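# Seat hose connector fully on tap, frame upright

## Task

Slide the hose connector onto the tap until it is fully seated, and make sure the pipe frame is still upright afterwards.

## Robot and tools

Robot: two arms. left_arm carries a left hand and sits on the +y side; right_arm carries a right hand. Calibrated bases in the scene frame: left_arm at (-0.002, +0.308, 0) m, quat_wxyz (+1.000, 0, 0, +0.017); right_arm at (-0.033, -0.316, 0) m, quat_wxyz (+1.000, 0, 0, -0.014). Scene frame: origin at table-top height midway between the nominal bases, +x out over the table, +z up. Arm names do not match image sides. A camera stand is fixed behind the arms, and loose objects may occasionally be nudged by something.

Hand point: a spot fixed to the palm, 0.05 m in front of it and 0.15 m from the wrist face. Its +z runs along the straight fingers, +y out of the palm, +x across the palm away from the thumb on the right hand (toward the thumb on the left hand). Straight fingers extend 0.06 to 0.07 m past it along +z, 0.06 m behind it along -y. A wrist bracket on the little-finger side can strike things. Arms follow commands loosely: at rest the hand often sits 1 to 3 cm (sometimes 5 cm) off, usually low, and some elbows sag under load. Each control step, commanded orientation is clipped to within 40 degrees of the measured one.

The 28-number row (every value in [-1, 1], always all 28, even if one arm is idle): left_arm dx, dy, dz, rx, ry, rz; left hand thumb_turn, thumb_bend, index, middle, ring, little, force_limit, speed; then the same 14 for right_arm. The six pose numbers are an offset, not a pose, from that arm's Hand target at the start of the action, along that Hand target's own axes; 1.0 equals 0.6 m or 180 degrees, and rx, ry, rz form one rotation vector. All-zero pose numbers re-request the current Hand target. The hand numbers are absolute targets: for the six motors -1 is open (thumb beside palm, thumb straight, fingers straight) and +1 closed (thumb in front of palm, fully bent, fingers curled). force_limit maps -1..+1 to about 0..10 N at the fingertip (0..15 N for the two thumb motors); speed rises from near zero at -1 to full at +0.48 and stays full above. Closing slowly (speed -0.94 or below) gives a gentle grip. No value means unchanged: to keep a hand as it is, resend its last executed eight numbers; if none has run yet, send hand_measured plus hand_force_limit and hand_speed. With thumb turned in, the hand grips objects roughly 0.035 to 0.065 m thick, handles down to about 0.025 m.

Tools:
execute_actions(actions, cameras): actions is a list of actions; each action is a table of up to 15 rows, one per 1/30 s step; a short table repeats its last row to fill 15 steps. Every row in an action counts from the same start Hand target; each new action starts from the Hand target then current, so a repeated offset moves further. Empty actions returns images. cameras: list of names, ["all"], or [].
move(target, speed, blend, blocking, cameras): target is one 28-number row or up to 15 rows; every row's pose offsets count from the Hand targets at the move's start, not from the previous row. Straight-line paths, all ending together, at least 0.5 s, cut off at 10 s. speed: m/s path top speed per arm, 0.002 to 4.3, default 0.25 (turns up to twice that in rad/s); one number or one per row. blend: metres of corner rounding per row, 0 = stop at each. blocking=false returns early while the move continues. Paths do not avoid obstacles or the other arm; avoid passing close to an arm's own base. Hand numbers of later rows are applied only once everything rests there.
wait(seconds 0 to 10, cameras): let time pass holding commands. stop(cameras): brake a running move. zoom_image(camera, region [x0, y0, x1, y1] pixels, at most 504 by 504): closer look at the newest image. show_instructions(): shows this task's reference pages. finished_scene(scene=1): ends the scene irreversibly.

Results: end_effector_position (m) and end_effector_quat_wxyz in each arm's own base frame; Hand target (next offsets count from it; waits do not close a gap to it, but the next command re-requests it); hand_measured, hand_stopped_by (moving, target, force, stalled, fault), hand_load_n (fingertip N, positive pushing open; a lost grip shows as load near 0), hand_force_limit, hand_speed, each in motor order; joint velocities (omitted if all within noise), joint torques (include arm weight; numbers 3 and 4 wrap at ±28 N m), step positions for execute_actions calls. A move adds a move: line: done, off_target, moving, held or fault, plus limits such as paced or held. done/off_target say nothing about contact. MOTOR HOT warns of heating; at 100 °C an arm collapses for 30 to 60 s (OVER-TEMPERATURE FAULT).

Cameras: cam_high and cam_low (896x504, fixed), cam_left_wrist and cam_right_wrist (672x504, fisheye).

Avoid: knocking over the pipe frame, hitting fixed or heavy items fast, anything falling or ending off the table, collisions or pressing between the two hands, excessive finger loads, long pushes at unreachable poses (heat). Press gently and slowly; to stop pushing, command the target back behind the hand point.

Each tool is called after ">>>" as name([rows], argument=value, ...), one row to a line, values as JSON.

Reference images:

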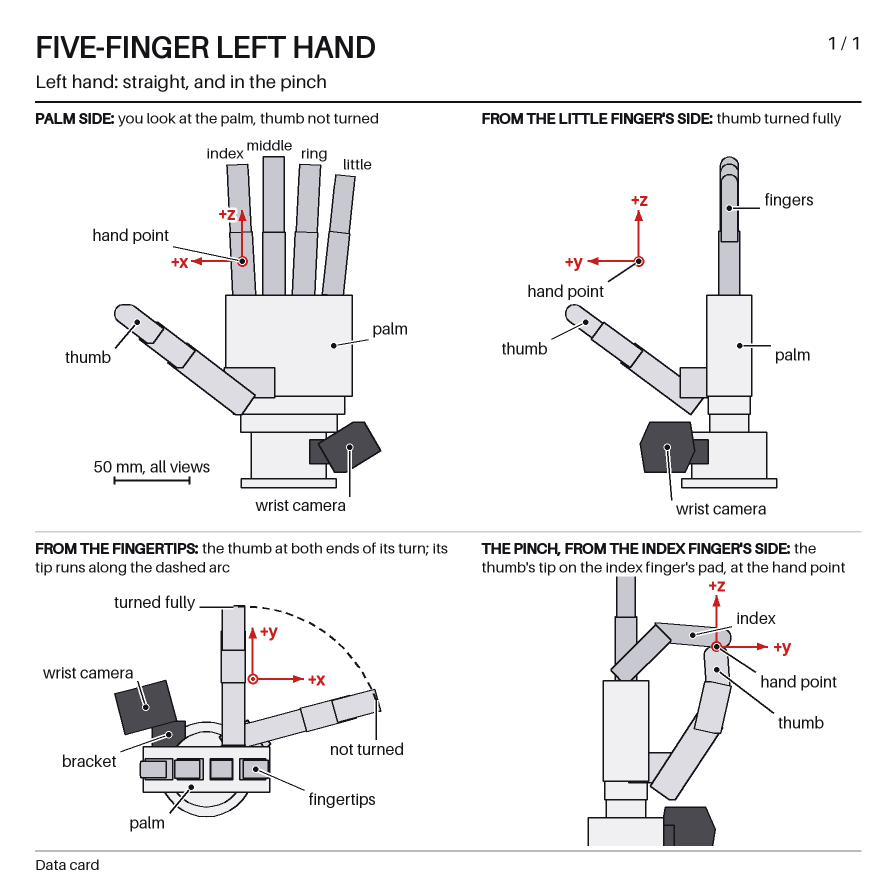

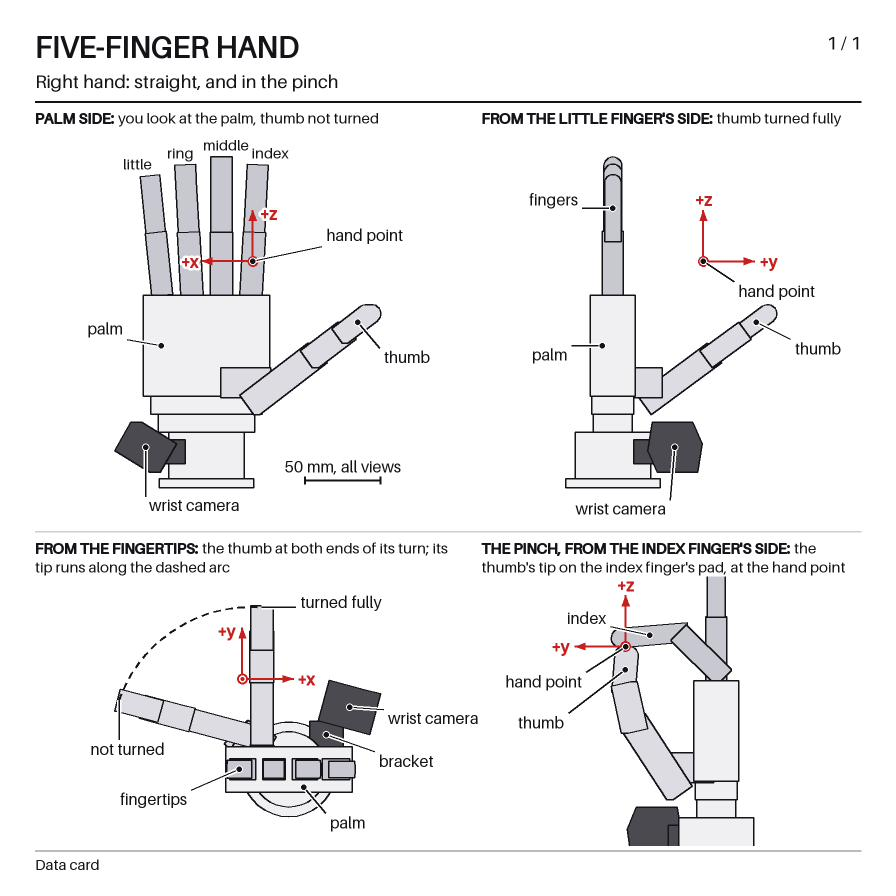

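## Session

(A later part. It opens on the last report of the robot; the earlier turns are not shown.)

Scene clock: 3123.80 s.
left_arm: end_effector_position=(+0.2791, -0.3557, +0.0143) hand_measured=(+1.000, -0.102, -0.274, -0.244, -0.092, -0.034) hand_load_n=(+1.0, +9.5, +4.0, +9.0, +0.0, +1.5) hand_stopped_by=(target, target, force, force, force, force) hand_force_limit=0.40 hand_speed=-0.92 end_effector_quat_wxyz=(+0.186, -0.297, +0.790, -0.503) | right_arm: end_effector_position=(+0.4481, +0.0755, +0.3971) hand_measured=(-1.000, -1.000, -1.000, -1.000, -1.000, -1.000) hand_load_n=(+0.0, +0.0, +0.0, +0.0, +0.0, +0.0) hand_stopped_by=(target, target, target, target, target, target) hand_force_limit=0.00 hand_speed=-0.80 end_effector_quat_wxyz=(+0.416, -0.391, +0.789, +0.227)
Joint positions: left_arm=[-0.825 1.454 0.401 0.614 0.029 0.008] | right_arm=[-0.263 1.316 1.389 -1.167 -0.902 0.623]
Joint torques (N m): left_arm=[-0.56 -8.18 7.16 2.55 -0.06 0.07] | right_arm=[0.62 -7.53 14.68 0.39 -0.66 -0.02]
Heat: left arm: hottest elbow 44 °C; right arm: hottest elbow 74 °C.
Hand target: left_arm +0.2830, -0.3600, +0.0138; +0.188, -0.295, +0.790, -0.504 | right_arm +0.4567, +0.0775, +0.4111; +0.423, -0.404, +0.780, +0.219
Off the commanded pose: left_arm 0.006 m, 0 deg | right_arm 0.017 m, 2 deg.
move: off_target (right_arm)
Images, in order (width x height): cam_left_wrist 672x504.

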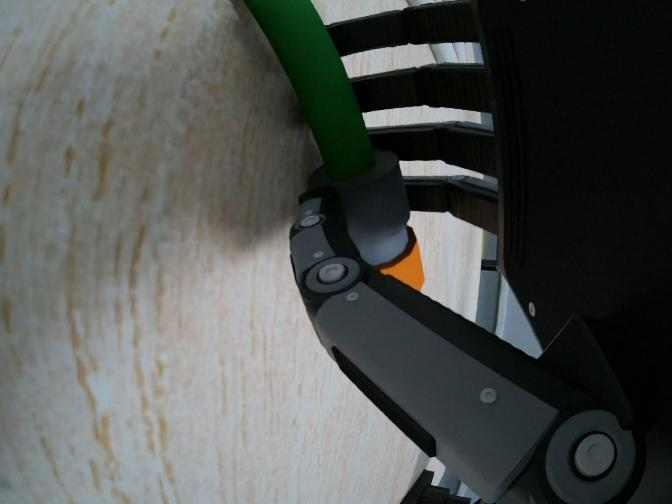

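>>> move([
  [0,0,0,0,0,0,1,-0.1,0.35,0.3,0.2,0.2,0.4,-0.92,0,0,0,0,0,0,-1,-1,-1,-1,-1,-1,0,-0.8],
  [0,-0.0377,-0.0176,0,0,0,1,-0.1,0.35,0.3,0.2,0.2,0.4,-0.92,0,0,0,0,0,0,-1,-1,-1,-1,-1,-1,0,-0.8],
], speed=0.03, cameras=["cam_left_wrist","cam_low"])

>>> zoom_image(camera="cam_low", region=[310, 160, 430, 250])

Scene clock: 3133.33 s.
left_arm: end_effector_position=(+0.2733, -0.3494, +0.0246) hand_measured=(+1.000, -0.102, -0.262, -0.244, -0.092, -0.034) hand_load_n=(-0.5, +11.5, +9.0, +5.0, +0.0, +2.0) hand_stopped_by=(target, target, force, force, force, force) hand_force_limit=0.40 hand_speed=-0.92 end_effector_quat_wxyz=(+0.182, -0.299, +0.796, -0.494) | right_arm: end_effector_position=(+0.4481, +0.0755, +0.3971) hand_measured=(-1.000, -1.000, -1.000, -1.000, -1.000, -1.000) hand_load_n=(+0.0, +0.0, +0.0, +0.0, +0.0, -0.5) hand_stopped_by=(target, target, target, target, target, target) hand_force_limit=0.00 hand_speed=-0.80 end_effector_quat_wxyz=(+0.416, -0.391, +0.789, +0.227)
Joint positions: left_arm=[-0.825 1.381 0.401 0.516 0.029 0.008] | right_arm=[-0.263 1.316 1.389 -1.167 -0.902 0.623]
Joint torques (N m): left_arm=[-0.56 -9.64 8.92 1.72 -0.06 0.06] | right_arm=[0.67 -7.59 14.69 0.38 -0.67 -0.03]
Heat: left arm: hottest elbow 45 °C; right arm: hottest elbow 74 °C.
Hand target: left_arm +0.2829, -0.3600, +0.0389; +0.188, -0.295, +0.790, -0.504 | right_arm +0.4567, +0.0775, +0.4111; +0.423, -0.404, +0.780, +0.219
Off the commanded pose: left_arm 0.020 m, 2 deg | right_arm 0.017 m, 2 deg.
move: off_target (left_arm, right_arm)
Images, in order (width x height): cam_low 896x504, cam_left_wrist 672x504.

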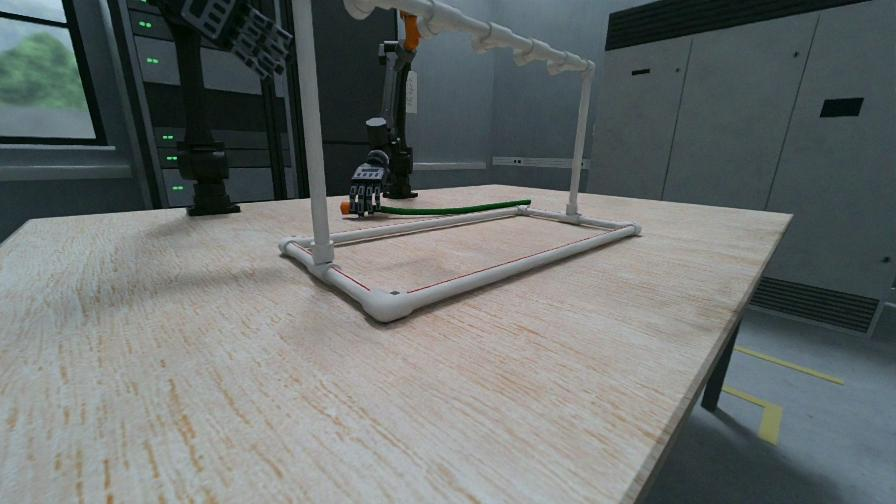

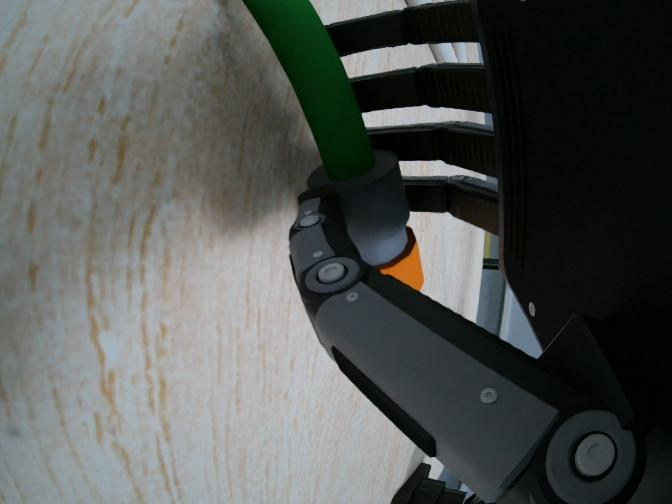

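Scaled by 4.200.

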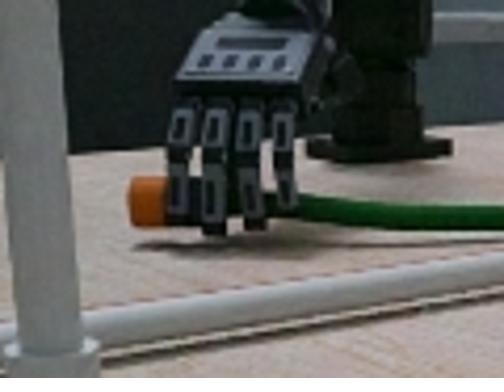

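>>> move([
  [0,0,0,0,0,0,1,-0.1,0.35,0.3,0.45,0.45,-0.4,-0.92,0,0,0,0,0,0,-1,-1,-1,-1,-1,-1,0,-0.8],
], speed=0.03, cameras=["cam_left_wrist","cam_low"])

>>> zoom_image(camera="cam_low", region=[310, 160, 430, 250])

Scene clock: 3145.63 s.
left_arm: end_effector_position=(+0.2733, -0.3494, +0.0246) hand_measured=(+1.000, -0.102, -0.262, -0.244, -0.080, -0.028) hand_load_n=(+1.0, +12.5, +8.5, +3.5, +3.0, +1.5) hand_stopped_by=(target, target, force, force, force, force) hand_force_limit=-0.40 hand_speed=-0.92 end_effector_quat_wxyz=(+0.182, -0.299, +0.796, -0.494) | right_arm: end_effector_position=(+0.4481, +0.0755, +0.3971) hand_measured=(-1.000, -1.000, -1.000, -1.000, -1.000, -1.000) hand_load_n=(+0.0, +0.0, +0.0, +0.0, +0.0, +0.0) hand_stopped_by=(target, target, target, target, target, target) hand_force_limit=0.00 hand_speed=-0.80 end_effector_quat_wxyz=(+0.416, -0.391, +0.789, +0.227)
Joint positions: left_arm=[-0.825 1.381 0.401 0.516 0.029 0.008] | right_arm=[-0.263 1.316 1.389 -1.167 -0.902 0.623]
Joint torques (N m): left_arm=[-0.56 -9.64 8.91 1.77 -0.06 0.06] | right_arm=[0.67 -7.59 14.67 0.39 -0.67 -0.03]
Heat: left arm: hottest elbow 46 °C; right arm: hottest elbow 74 °C.
Hand target: left_arm +0.2830, -0.3600, +0.0389; +0.188, -0.295, +0.790, -0.504 | right_arm +0.4567, +0.0775, +0.4111; +0.423, -0.404, +0.780, +0.219
Off the commanded pose: left_arm 0.020 m, 2 deg | right_arm 0.017 m, 2 deg.
move: off_target (left_arm, right_arm)
Images, in order (width x height): cam_low 896x504, cam_left_wrist 672x504.

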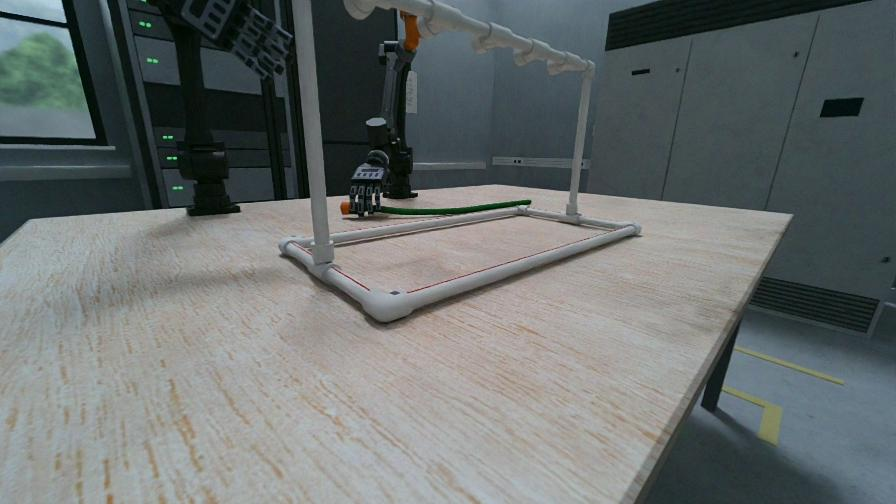

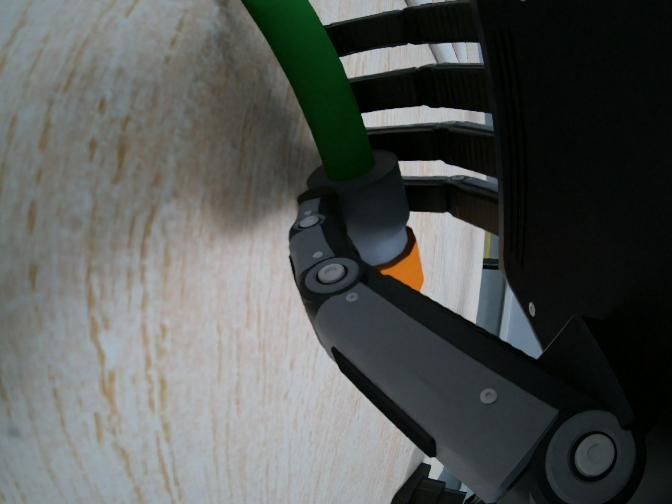

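Scaled by 4.200.

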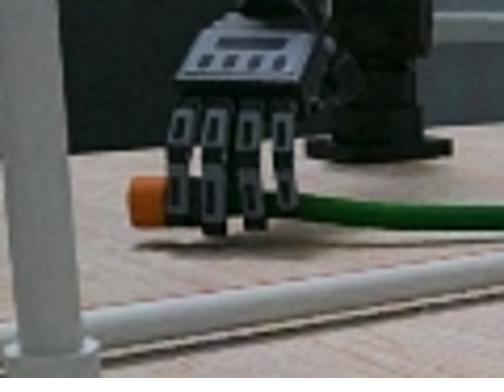

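>>> execute_actions(actions=[])

Scene clock: 3186.97 s.
left_arm: end_effector_position=(+0.2733, -0.3494, +0.0246) hand_measured=(+1.000, -0.102, -0.262, -0.244, -0.080, -0.028) hand_load_n=(+1.0, +12.5, +8.5, +4.0, +3.0, +2.0) hand_stopped_by=(target, target, force, force, force, force) hand_force_limit=-0.40 hand_speed=-0.92 end_effector_quat_wxyz=(+0.182, -0.299, +0.796, -0.494) | right_arm: end_effector_position=(+0.4481, +0.0755, +0.3971) hand_measured=(-1.000, -1.000, -1.000, -1.000, -1.000, -1.000) hand_load_n=(+0.0, +0.0, -0.5, +0.0, +0.0, +0.0) hand_stopped_by=(target, target, target, target, target, target) hand_force_limit=0.00 hand_speed=-0.80 end_effector_quat_wxyz=(+0.416, -0.391, +0.789, +0.227)
Joint positions: left_arm=[-0.825 1.381 0.401 0.516 0.029 0.008] | right_arm=[-0.263 1.316 1.389 -1.167 -0.902 0.623]
Joint velocities: within noise
Joint torques (N m): left_arm=[-0.56 -9.7 8.91 1.76 -0.06 0.06] | right_arm=[0.62 -7.53 14.68 0.38 -0.67 -0.02]
Heat: left arm: hottest elbow 47 °C; right arm: hottest elbow 74 °C.
Hand target: left_arm +0.2830, -0.3600, +0.0389; +0.188, -0.295, +0.790, -0.504 | right_arm +0.4567, +0.0775, +0.4111; +0.423, -0.404, +0.780, +0.219
Off the commanded pose: left_arm 0.020 m, 2 deg | right_arm 0.017 m, 2 deg.

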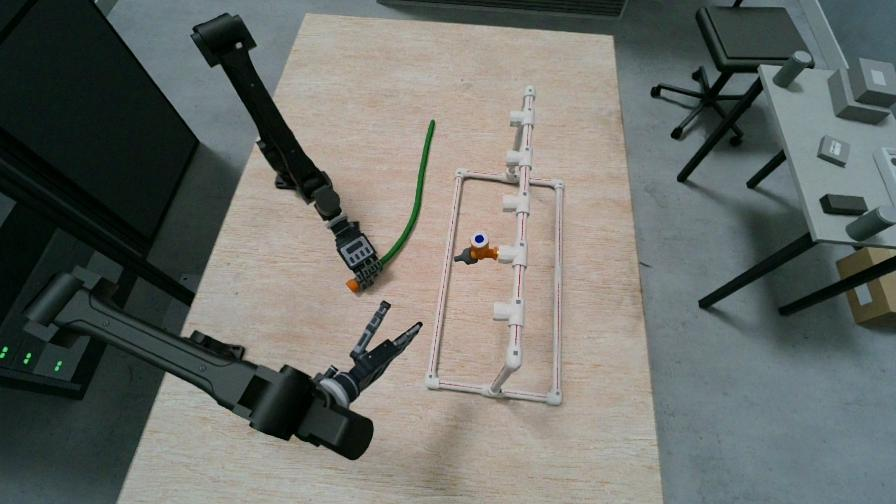

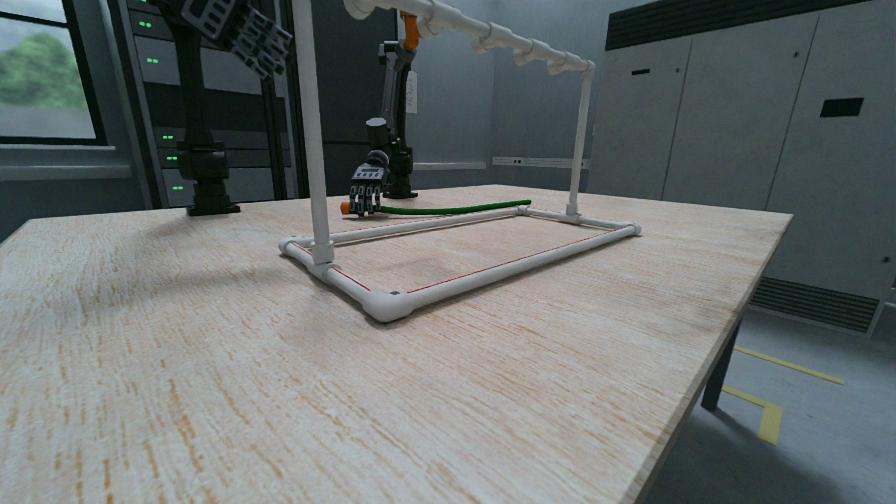

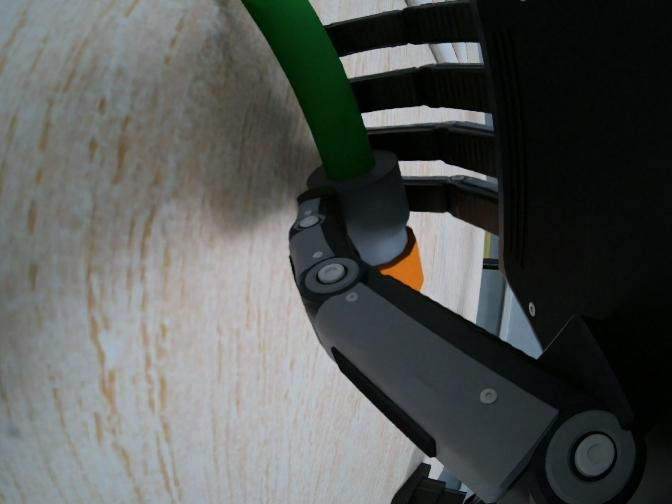

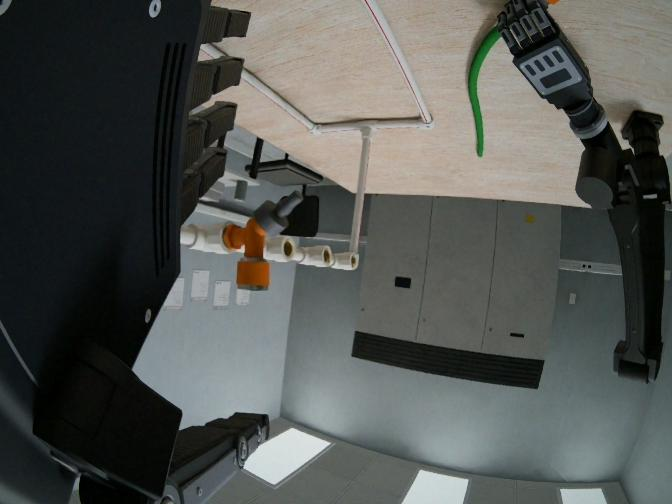

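>>> move(target=[0,-0.0226,-0.0106,0,0.01,-0.02,1,-0.1,0.35,0.4,0.45,0.45,0.4,-0.92,0,0,0,0,0,0,-1,-1,-1,-1,-1,-1,0,-0.8], speed=0.05, cameras=["cam_left_wrist"])

Scene clock: 3227.40 s.
left_arm: end_effector_position=(+0.2677, -0.3484, +0.0348) hand_measured=(+1.000, -0.104, -0.262, -0.232, -0.080, -0.028) hand_load_n=(+1.0, +14.0, +6.0, +10.5, +1.5, +1.0) hand_stopped_by=(target, target, force, force, force, force) hand_force_limit=0.40 hand_speed=-0.92 end_effector_quat_wxyz=(+0.154, -0.310, +0.794, -0.499) | right_arm: end_effector_position=(+0.4481, +0.0755, +0.3971) hand_measured=(-1.000, -1.000, -1.000, -1.000, -1.000, -1.000) hand_load_n=(+0.0, +0.0, +0.0, +0.0, +0.0, +0.0) hand_stopped_by=(target, target, target, target, target, target) hand_force_limit=0.00 hand_speed=-0.80 end_effector_quat_wxyz=(+0.416, -0.391, +0.789, +0.227)
Joint positions: left_arm=[-0.803 1.336 0.405 0.458 0.086 -0.029] | right_arm=[-0.263 1.316 1.389 -1.167 -0.902 0.623]
Joint torques (N m): left_arm=[0.21 -9.29 9.85 1.77 0.16 -0.05] | right_arm=[0.62 -7.53 14.68 0.38 -0.66 -0.02]
Heat: left arm: hottest elbow 48 °C; right arm: hottest elbow 74 °C.
Hand target: left_arm +0.2830, -0.3600, +0.0539; +0.160, -0.312, +0.783, -0.514 | right_arm +0.4567, +0.0775, +0.4111; +0.423, -0.404, +0.780, +0.219
Off the commanded pose: left_arm 0.027 m, 2 deg | right_arm 0.017 m, 2 deg.
move: off_target (left_arm, right_arm)
Images, in order (width x height): cam_left_wrist 672x504.

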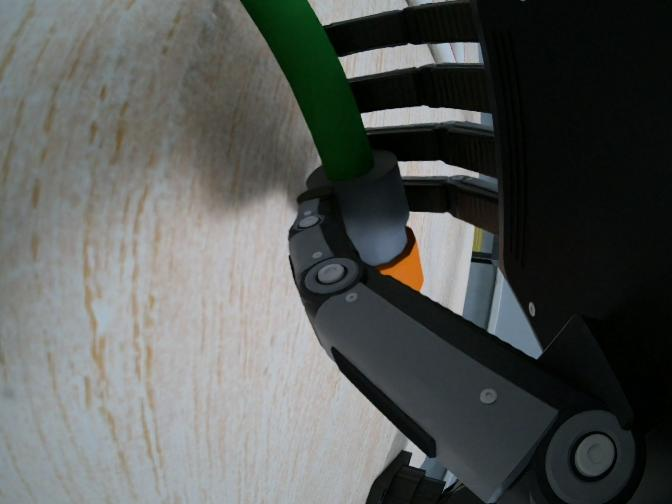

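>>> move(target=[0.0023,-0.0302,-0.014,0,0.014,-0.0302,1,-0.1,0.35,0.4,0.45,0.45,0.4,-0.92,0,0,0,0,0,0,-1,-1,-1,-1,-1,-1,0,-0.8], speed=0.05, cameras=["cam_left_wrist","cam_low"])

Scene clock: 3245.60 s.
left_arm: end_effector_position=(+0.2675, -0.3485, +0.0528) hand_measured=(+1.000, -0.104, -0.262, -0.232, -0.080, -0.028) hand_load_n=(+0.5, +14.5, +6.0, +10.5, +1.5, +1.0) hand_stopped_by=(target, target, force, force, force, force) hand_force_limit=0.40 hand_speed=-0.92 end_effector_quat_wxyz=(+0.113, -0.336, +0.782, -0.512) | right_arm: end_effector_position=(+0.4481, +0.0755, +0.3971) hand_measured=(-1.000, -1.000, -1.000, -1.000, -1.000, -1.000) hand_load_n=(+0.0, +0.0, +0.0, +0.0, +0.0, +0.0) hand_stopped_by=(target, target, target, target, target, target) hand_force_limit=0.00 hand_speed=-0.80 end_effector_quat_wxyz=(+0.416, -0.391, +0.789, +0.227)
Joint positions: left_arm=[-0.757 1.29 0.422 0.394 0.169 -0.102] | right_arm=[-0.263 1.316 1.389 -1.167 -0.902 0.623]
Joint torques (N m): left_arm=[0.21 -9.11 10.4 1.8 0.24 -0.1] | right_arm=[0.62 -7.59 14.68 0.38 -0.66 -0.03]
Heat: left arm: hottest elbow 47 °C; right arm: hottest elbow 74 °C.
Hand target: left_arm +0.2830, -0.3600, +0.0739; +0.118, -0.337, +0.771, -0.528 | right_arm +0.4567, +0.0775, +0.4111; +0.423, -0.404, +0.780, +0.219
Off the commanded pose: left_arm 0.029 m, 2 deg | right_arm 0.017 m, 2 deg.
move: off_target (left_arm, right_arm)
Images, in order (width x height): cam_low 896x504, cam_left_wrist 672x504.

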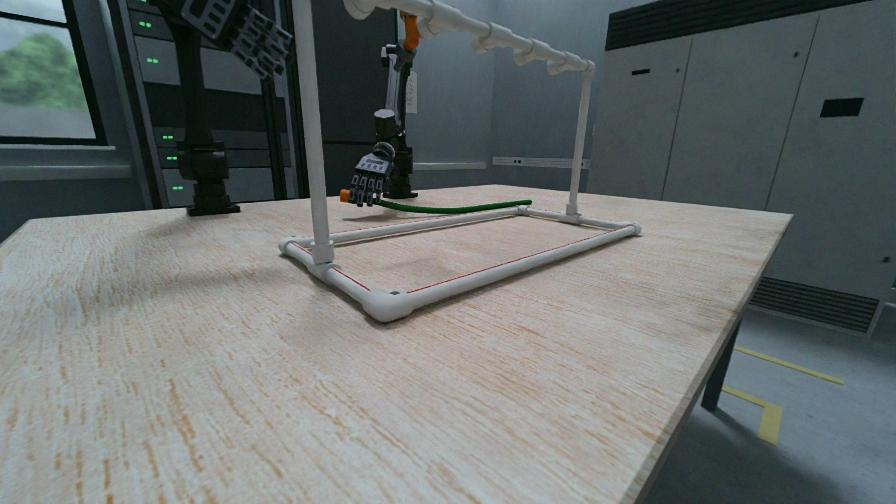

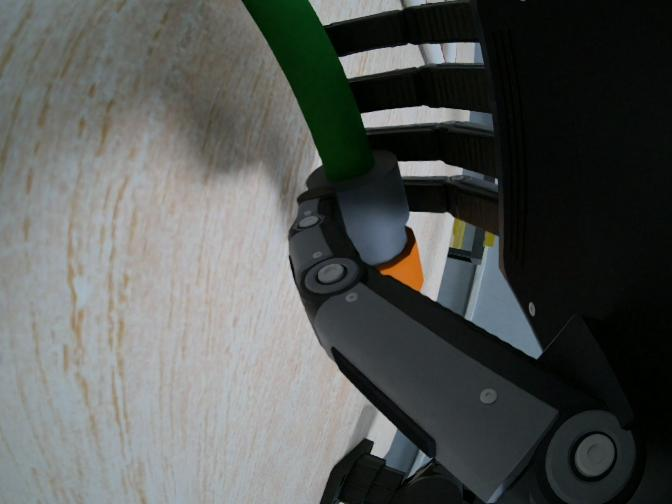

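>>> move(target=[0.0236,-0.1568,0.0012,0.0189,-0.0556,-0.1855,1,-0.1,0.35,0.4,0.45,0.45,0.4,-0.92,0,0,0,0,0,0,-1,-1,-1,-1,-1,-1,0,-0.8], speed=0.06, cameras=["cam_left_wrist","cam_low"])

Scene clock: 3284.33 s.
left_arm: end_effector_position=(+0.3010, -0.3745, +0.1315) hand_measured=(+1.000, -0.104, -0.262, -0.232, -0.080, -0.028) hand_load_n=(-0.5, +14.0, +5.0, +10.0, +2.0, +4.5) hand_stopped_by=(target, target, force, force, force, force) hand_force_limit=0.40 hand_speed=-0.92 end_effector_quat_wxyz=(-0.043, +0.586, -0.627, +0.511) | right_arm: end_effector_position=(+0.4481, +0.0755, +0.3971) hand_measured=(-1.000, -1.000, -1.000, -1.000, -1.000, -1.000) hand_load_n=(+0.0, +0.0, +0.0, +0.0, +0.5, +0.0) hand_stopped_by=(target, target, target, target, target, target) hand_force_limit=0.00 hand_speed=-0.80 end_effector_quat_wxyz=(+0.416, -0.391, +0.789, +0.227)
Joint positions: left_arm=[-0.78 1.184 0.559 0.131 -0.041 -0.689] | right_arm=[-0.263 1.316 1.389 -1.167 -0.902 0.623]
Joint torques (N m): left_arm=[-1.14 -9.05 12.12 1.7 -0.12 -0.24] | right_arm=[0.67 -7.53 14.65 0.36 -0.67 -0.03]
Heat: left arm: hottest elbow 47 °C; right arm: hottest elbow 75 °C.
Hand target: left_arm +0.3100, -0.3899, +0.1599; -0.037, +0.585, -0.613, +0.530 | right_arm +0.4567, +0.0775, +0.4111; +0.423, -0.404, +0.780, +0.219
Off the commanded pose: left_arm 0.034 m, 3 deg | right_arm 0.017 m, 2 deg.
move: off_target (left_arm, right_arm)
Images, in order (width x height): cam_low 896x504, cam_left_wrist 672x504.

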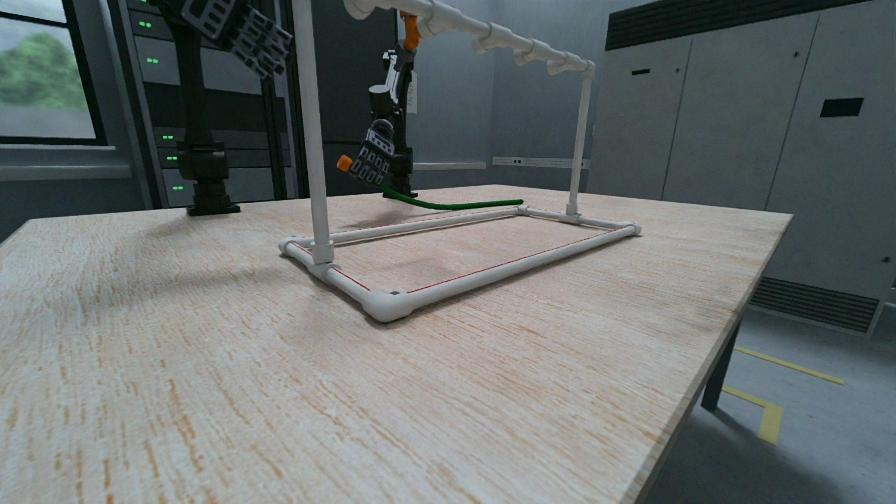

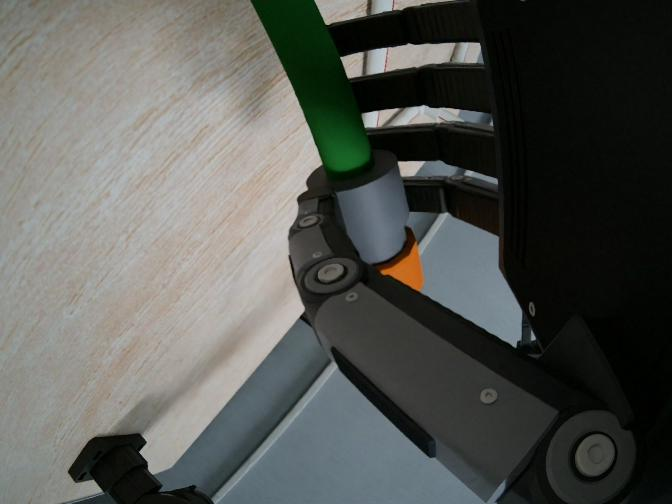

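>>> move(target=[0.08,-0.1637,0.0213,0.0205,-0.0604,-0.2014,1,-0.1,0.35,0.4,0.45,0.45,0.4,-0.92,0,0,0,0,0,0,-1,-1,-1,-1,-1,-1,0,-0.8], speed=0.06, cameras=["cam_left_wrist","cam_low"])

Scene clock: 3307.63 s.
left_arm: end_effector_position=(+0.3598, -0.3962, +0.2244) hand_measured=(+1.000, -0.104, -0.262, -0.232, -0.080, -0.028) hand_load_n=(+0.0, +14.0, +5.5, +10.0, +2.0, +3.5) hand_stopped_by=(target, target, force, force, force, force) hand_force_limit=0.40 hand_speed=-0.92 end_effector_quat_wxyz=(+0.044, +0.793, -0.390, +0.465) | right_arm: end_effector_position=(+0.4481, +0.0755, +0.3971) hand_measured=(-1.000, -1.000, -1.000, -1.000, -1.000, -1.000) hand_load_n=(-0.5, +0.0, +0.0, +0.0, +0.0, +0.0) hand_stopped_by=(target, target, target, target, target, target) hand_force_limit=0.00 hand_speed=-0.80 end_effector_quat_wxyz=(+0.416, -0.391, +0.789, +0.227)
Joint positions: left_arm=[-0.78 1.183 0.817 -0.245 -0.189 -1.339] | right_arm=[-0.263 1.316 1.389 -1.167 -0.902 0.623]
Joint torques (N m): left_arm=[-0.91 -8.59 13.53 1.68 -0.18 -0.23] | right_arm=[0.56 -7.59 14.68 0.38 -0.66 -0.03]
Heat: left arm: hottest elbow 53 °C; right arm: hottest elbow 75 °C.
Hand target: left_arm +0.3700, -0.4098, +0.2500; +0.054, +0.791, -0.378, +0.478 | right_arm +0.4567, +0.0775, +0.4111; +0.423, -0.404, +0.780, +0.219
Off the commanded pose: left_arm 0.031 m, 2 deg | right_arm 0.017 m, 2 deg.
move: off_target (left_arm, right_arm)
Images, in order (width x height): cam_low 896x504, cam_left_wrist 672x504.

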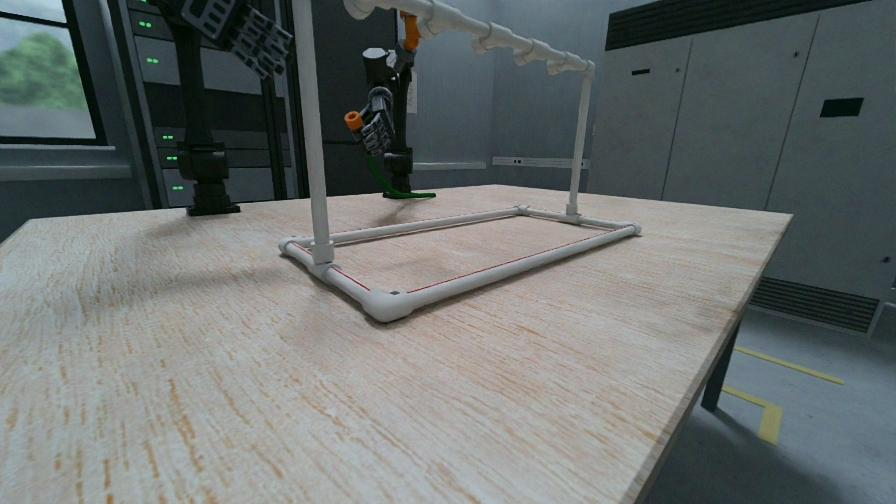

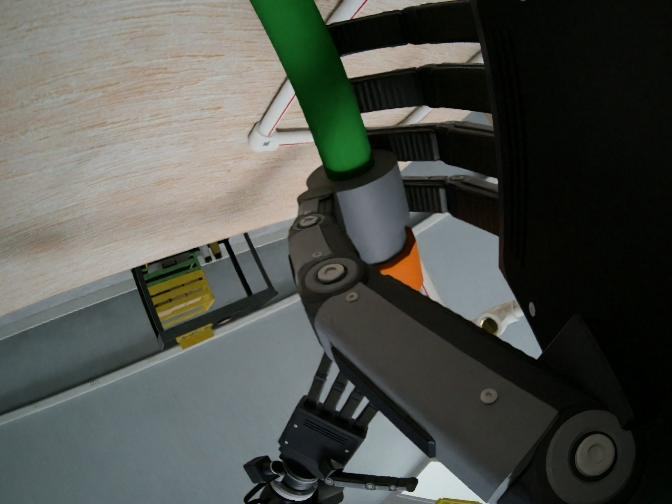

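>>> move(target=[0.0697,-0.1063,0.0648,0.0209,-0.0607,-0.204,1,-0.1,0.35,0.4,0.45,0.45,0.4,-0.92,0,0,0,0,0,0,-1,-1,-1,-1,-1,-1,0,-0.8], speed=0.06, cameras=["all"])

Scene clock: 3330.33 s.
left_arm: end_effector_position=(+0.4338, -0.3987, +0.2554) hand_measured=(+1.000, -0.104, -0.262, -0.232, -0.080, -0.028) hand_load_n=(-0.5, +13.5, +5.0, +10.0, +2.0, +6.0) hand_stopped_by=(target, target, force, force, force, force) hand_force_limit=0.40 hand_speed=-0.92 end_effector_quat_wxyz=(+0.127, +0.915, -0.119, +0.364) | right_arm: end_effector_position=(+0.4481, +0.0755, +0.3971) hand_measured=(-1.000, -1.000, -1.000, -1.000, -1.000, -1.000) hand_load_n=(+0.0, +0.0, +0.0, +0.0, +0.0, +0.0) hand_stopped_by=(target, target, target, target, target, target) hand_force_limit=0.00 hand_speed=-0.80 end_effector_quat_wxyz=(+0.416, -0.391, +0.789, +0.227)
Joint positions: left_arm=[-0.731 1.318 1.054 -0.535 -0.188 -1.967] | right_arm=[-0.263 1.316 1.389 -1.167 -0.902 0.623]
Joint torques (N m): left_arm=[0.21 -10.81 13.67 1.46 0.03 -0.33] | right_arm=[0.56 -7.59 14.69 0.39 -0.67 -0.02]
Heat: left arm: hottest elbow 57 °C; right arm: hottest elbow 75 °C.
Hand target: left_arm +0.4500, -0.4048, +0.2800; +0.141, +0.912, -0.097, +0.372 | right_arm +0.4567, +0.0775, +0.4111; +0.423, -0.404, +0.780, +0.219
Off the commanded pose: left_arm 0.030 m, 3 deg | right_arm 0.017 m, 2 deg.
move: off_target (left_arm, right_arm)

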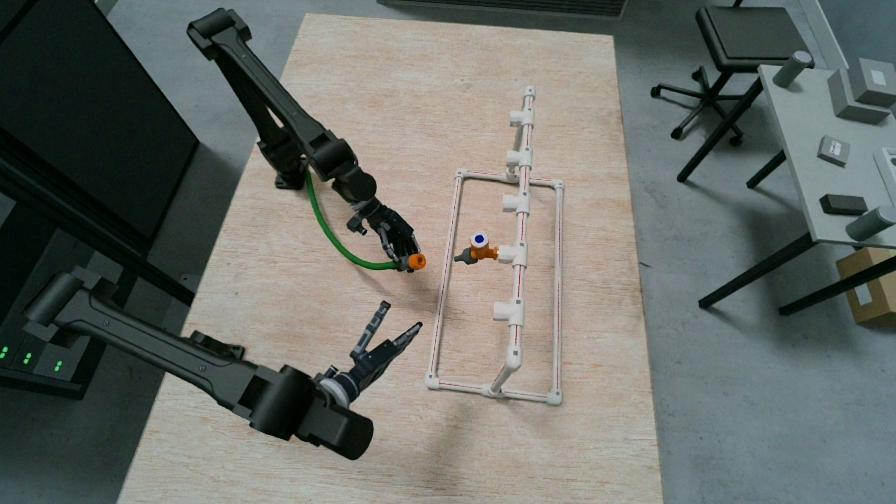

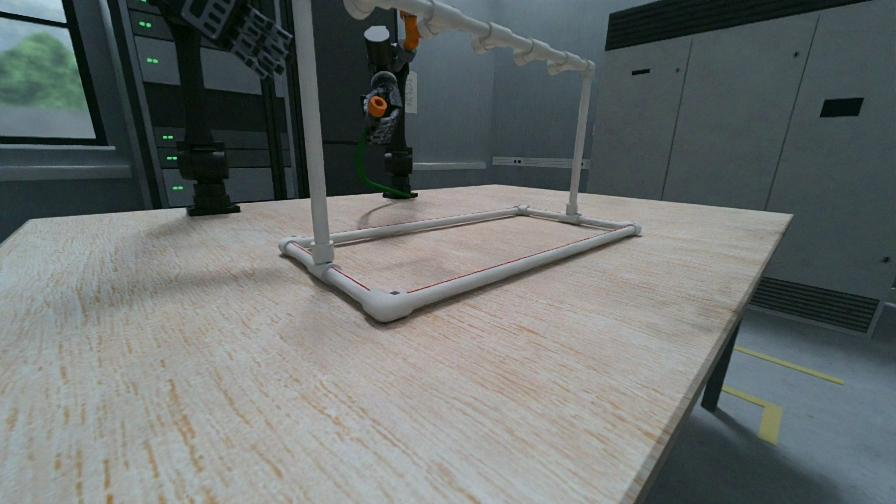

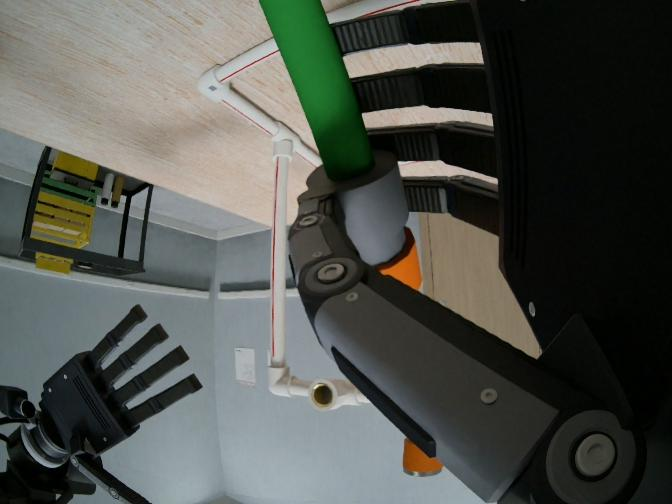

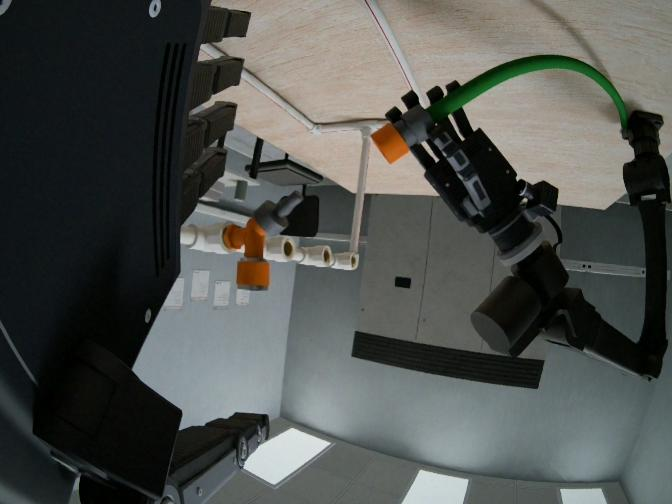

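>>> zoom_image(camera="cam_right_wrist", region=[220, 60, 500, 300])

>>> zoom_image(camera="cam_high", region=[370, 210, 530, 300])

>>> zoom_image(camera="cam_low", region=[330, 60, 450, 160])

Scaled by 1.800 from the camera's 672x504 image, which has a finer 960x720 frame.

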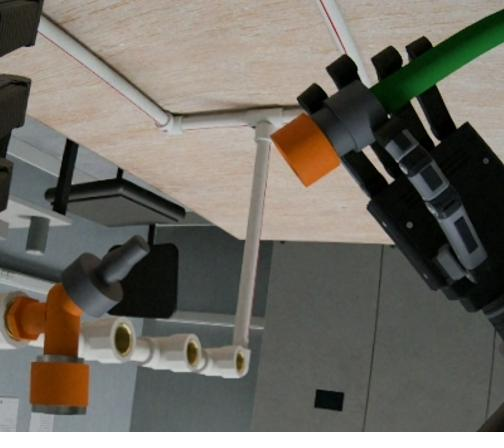

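Scaled by 3.150.

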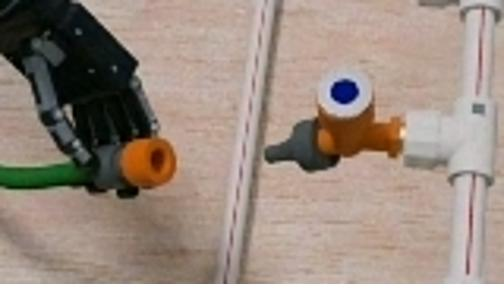

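Scaled by 4.200.

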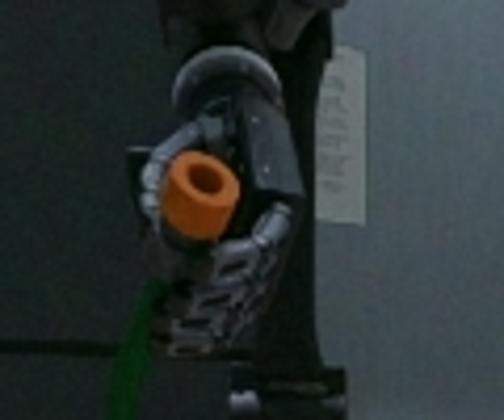

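>>> zoom_image(camera="cam_high", region=[440, 225, 510, 280])

>>> zoom_image(camera="cam_high", region=[385, 230, 455, 285])

>>> zoom_image(camera="cam_right_wrist", region=[220, 160, 360, 300])

>>> zoom_image(camera="cam_right_wrist", region=[360, 60, 500, 200])

Scaled by 7.200.

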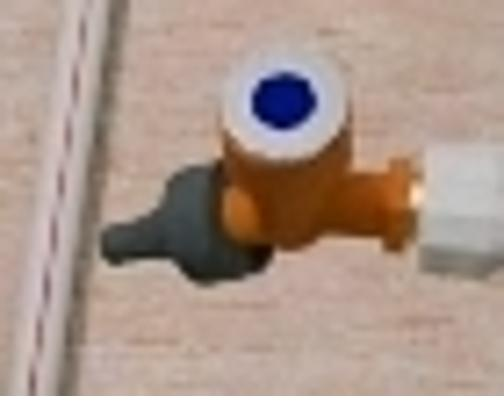

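Scaled by 7.200.

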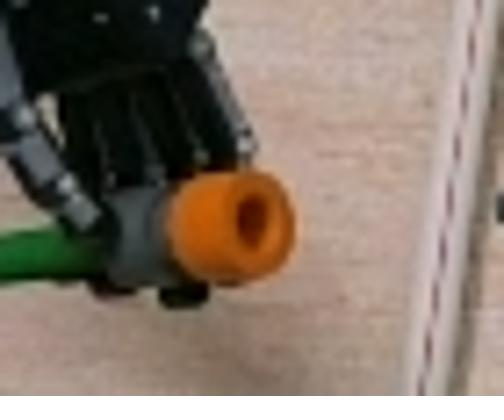

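Scaled by 3.600 from the camera's 672x504 image, which has a finer 960x720 frame.

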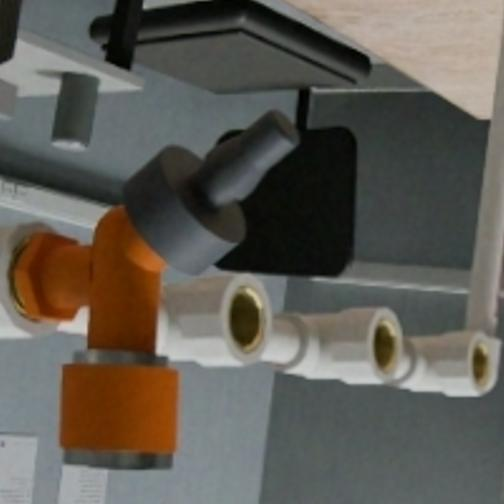

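Scaled by 3.600 from the camera's 672x504 image, which has a finer 960x720 frame.

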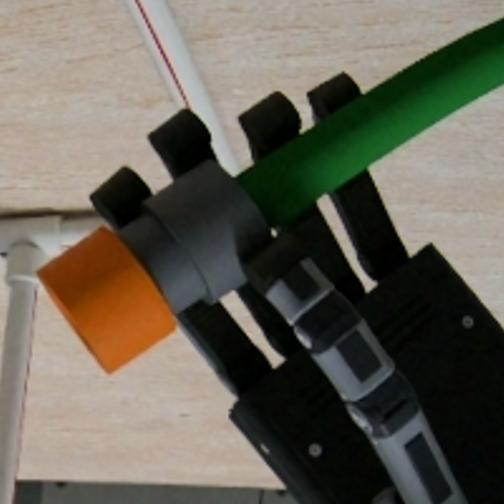

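>>> move(target=[0,0,0,0,0,0,1,-0.1,0.35,0.4,0.45,0.45,0.4,-0.92,0.0469,-0.0798,0.0381,-0.0697,0,-0.0453,-1,-1,-1,-1,-1,-1,0,-0.8], speed=0.15, cameras=["cam_high","cam_right_wrist"])

Scene clock: 3457.73 s.
left_arm: end_effector_position=(+0.4338, -0.3987, +0.2554) hand_measured=(+1.000, -0.104, -0.262, -0.232, -0.080, -0.028) hand_load_n=(-1.0, +13.5, +4.5, +10.0, +2.0, +6.0) hand_stopped_by=(target, target, force, force, force, force) hand_force_limit=0.40 hand_speed=-0.92 end_effector_quat_wxyz=(+0.127, +0.915, -0.119, +0.364) | right_arm: end_effector_position=(+0.4871, +0.0597, +0.3681) hand_measured=(-1.000, -1.000, -1.000, -1.000, -1.000, -1.000) hand_load_n=(+0.0, +0.0, +0.0, +0.0, +0.0, +0.0) hand_stopped_by=(target, target, target, target, target, target) hand_force_limit=0.00 hand_speed=-0.80 end_effector_quat_wxyz=(+0.384, -0.497, +0.725, +0.282)
Joint positions: left_arm=[-0.731 1.318 1.054 -0.535 -0.188 -1.967] | right_arm=[-0.263 1.626 1.665 -1.497 -0.989 0.169]
Joint torques (N m): left_arm=[0.21 -10.81 13.67 1.44 0.03 -0.34] | right_arm=[-0.73 -11.58 13.87 -0.17 -0.77 -0.02]
Heat: left arm: hottest elbow 60 °C; right arm: hottest elbow 75 °C.
Hand target: left_arm +0.4499, -0.4048, +0.2800; +0.140, +0.912, -0.098, +0.372 | right_arm +0.4981, +0.0530, +0.3750; +0.391, -0.503, +0.721, +0.273
Off the commanded pose: left_arm 0.030 m, 3 deg | right_arm 0.015 m, 2 deg.
move: off_target (left_arm, right_arm)
Images, in order (width x height): cam_high 896x504, cam_right_wrist 672x504.

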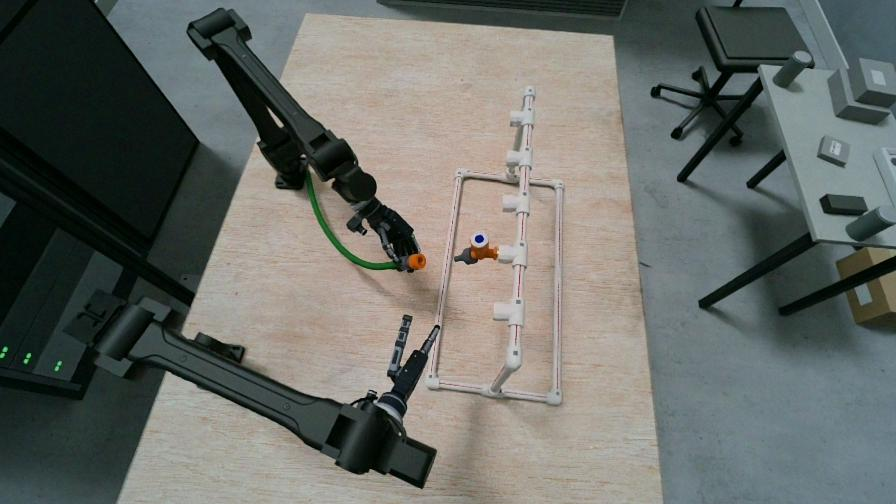

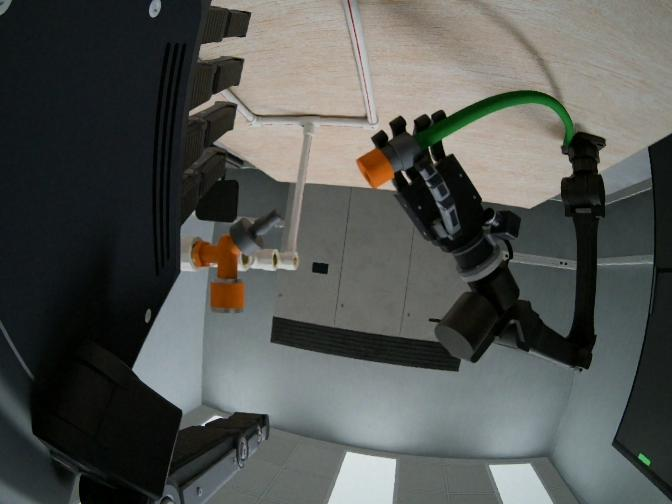

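>>> zoom_image(camera="cam_right_wrist", region=[180, 110, 420, 290])

>>> zoom_image(camera="cam_right_wrist", region=[200, 190, 300, 290])

>>> zoom_image(camera="cam_right_wrist", region=[340, 110, 440, 210])

Scaled by 2.100 from the camera's 672x504 image, which has a finer 960x720 frame.

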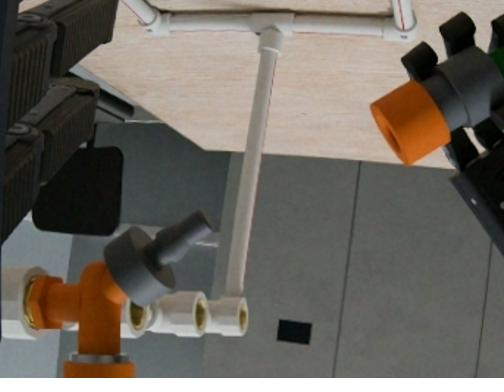

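Scaled by 5.040 from the camera's 672x504 image, which has a finer 960x720 frame.

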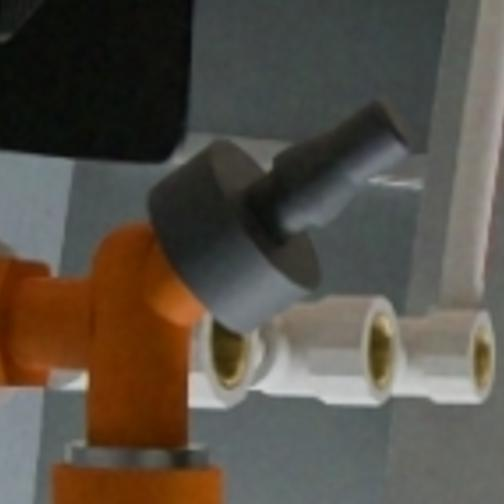

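Scaled by 5.040 from the camera's 672x504 image, which has a finer 960x720 frame.

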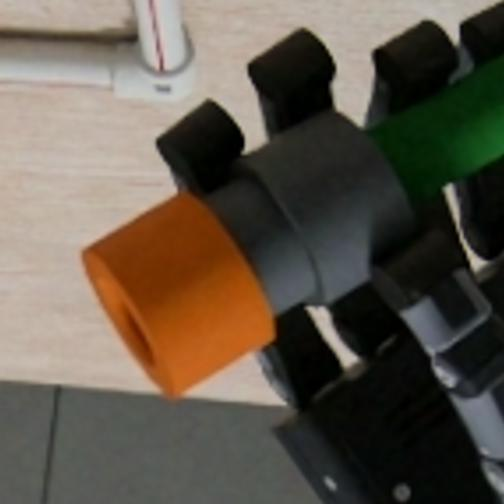

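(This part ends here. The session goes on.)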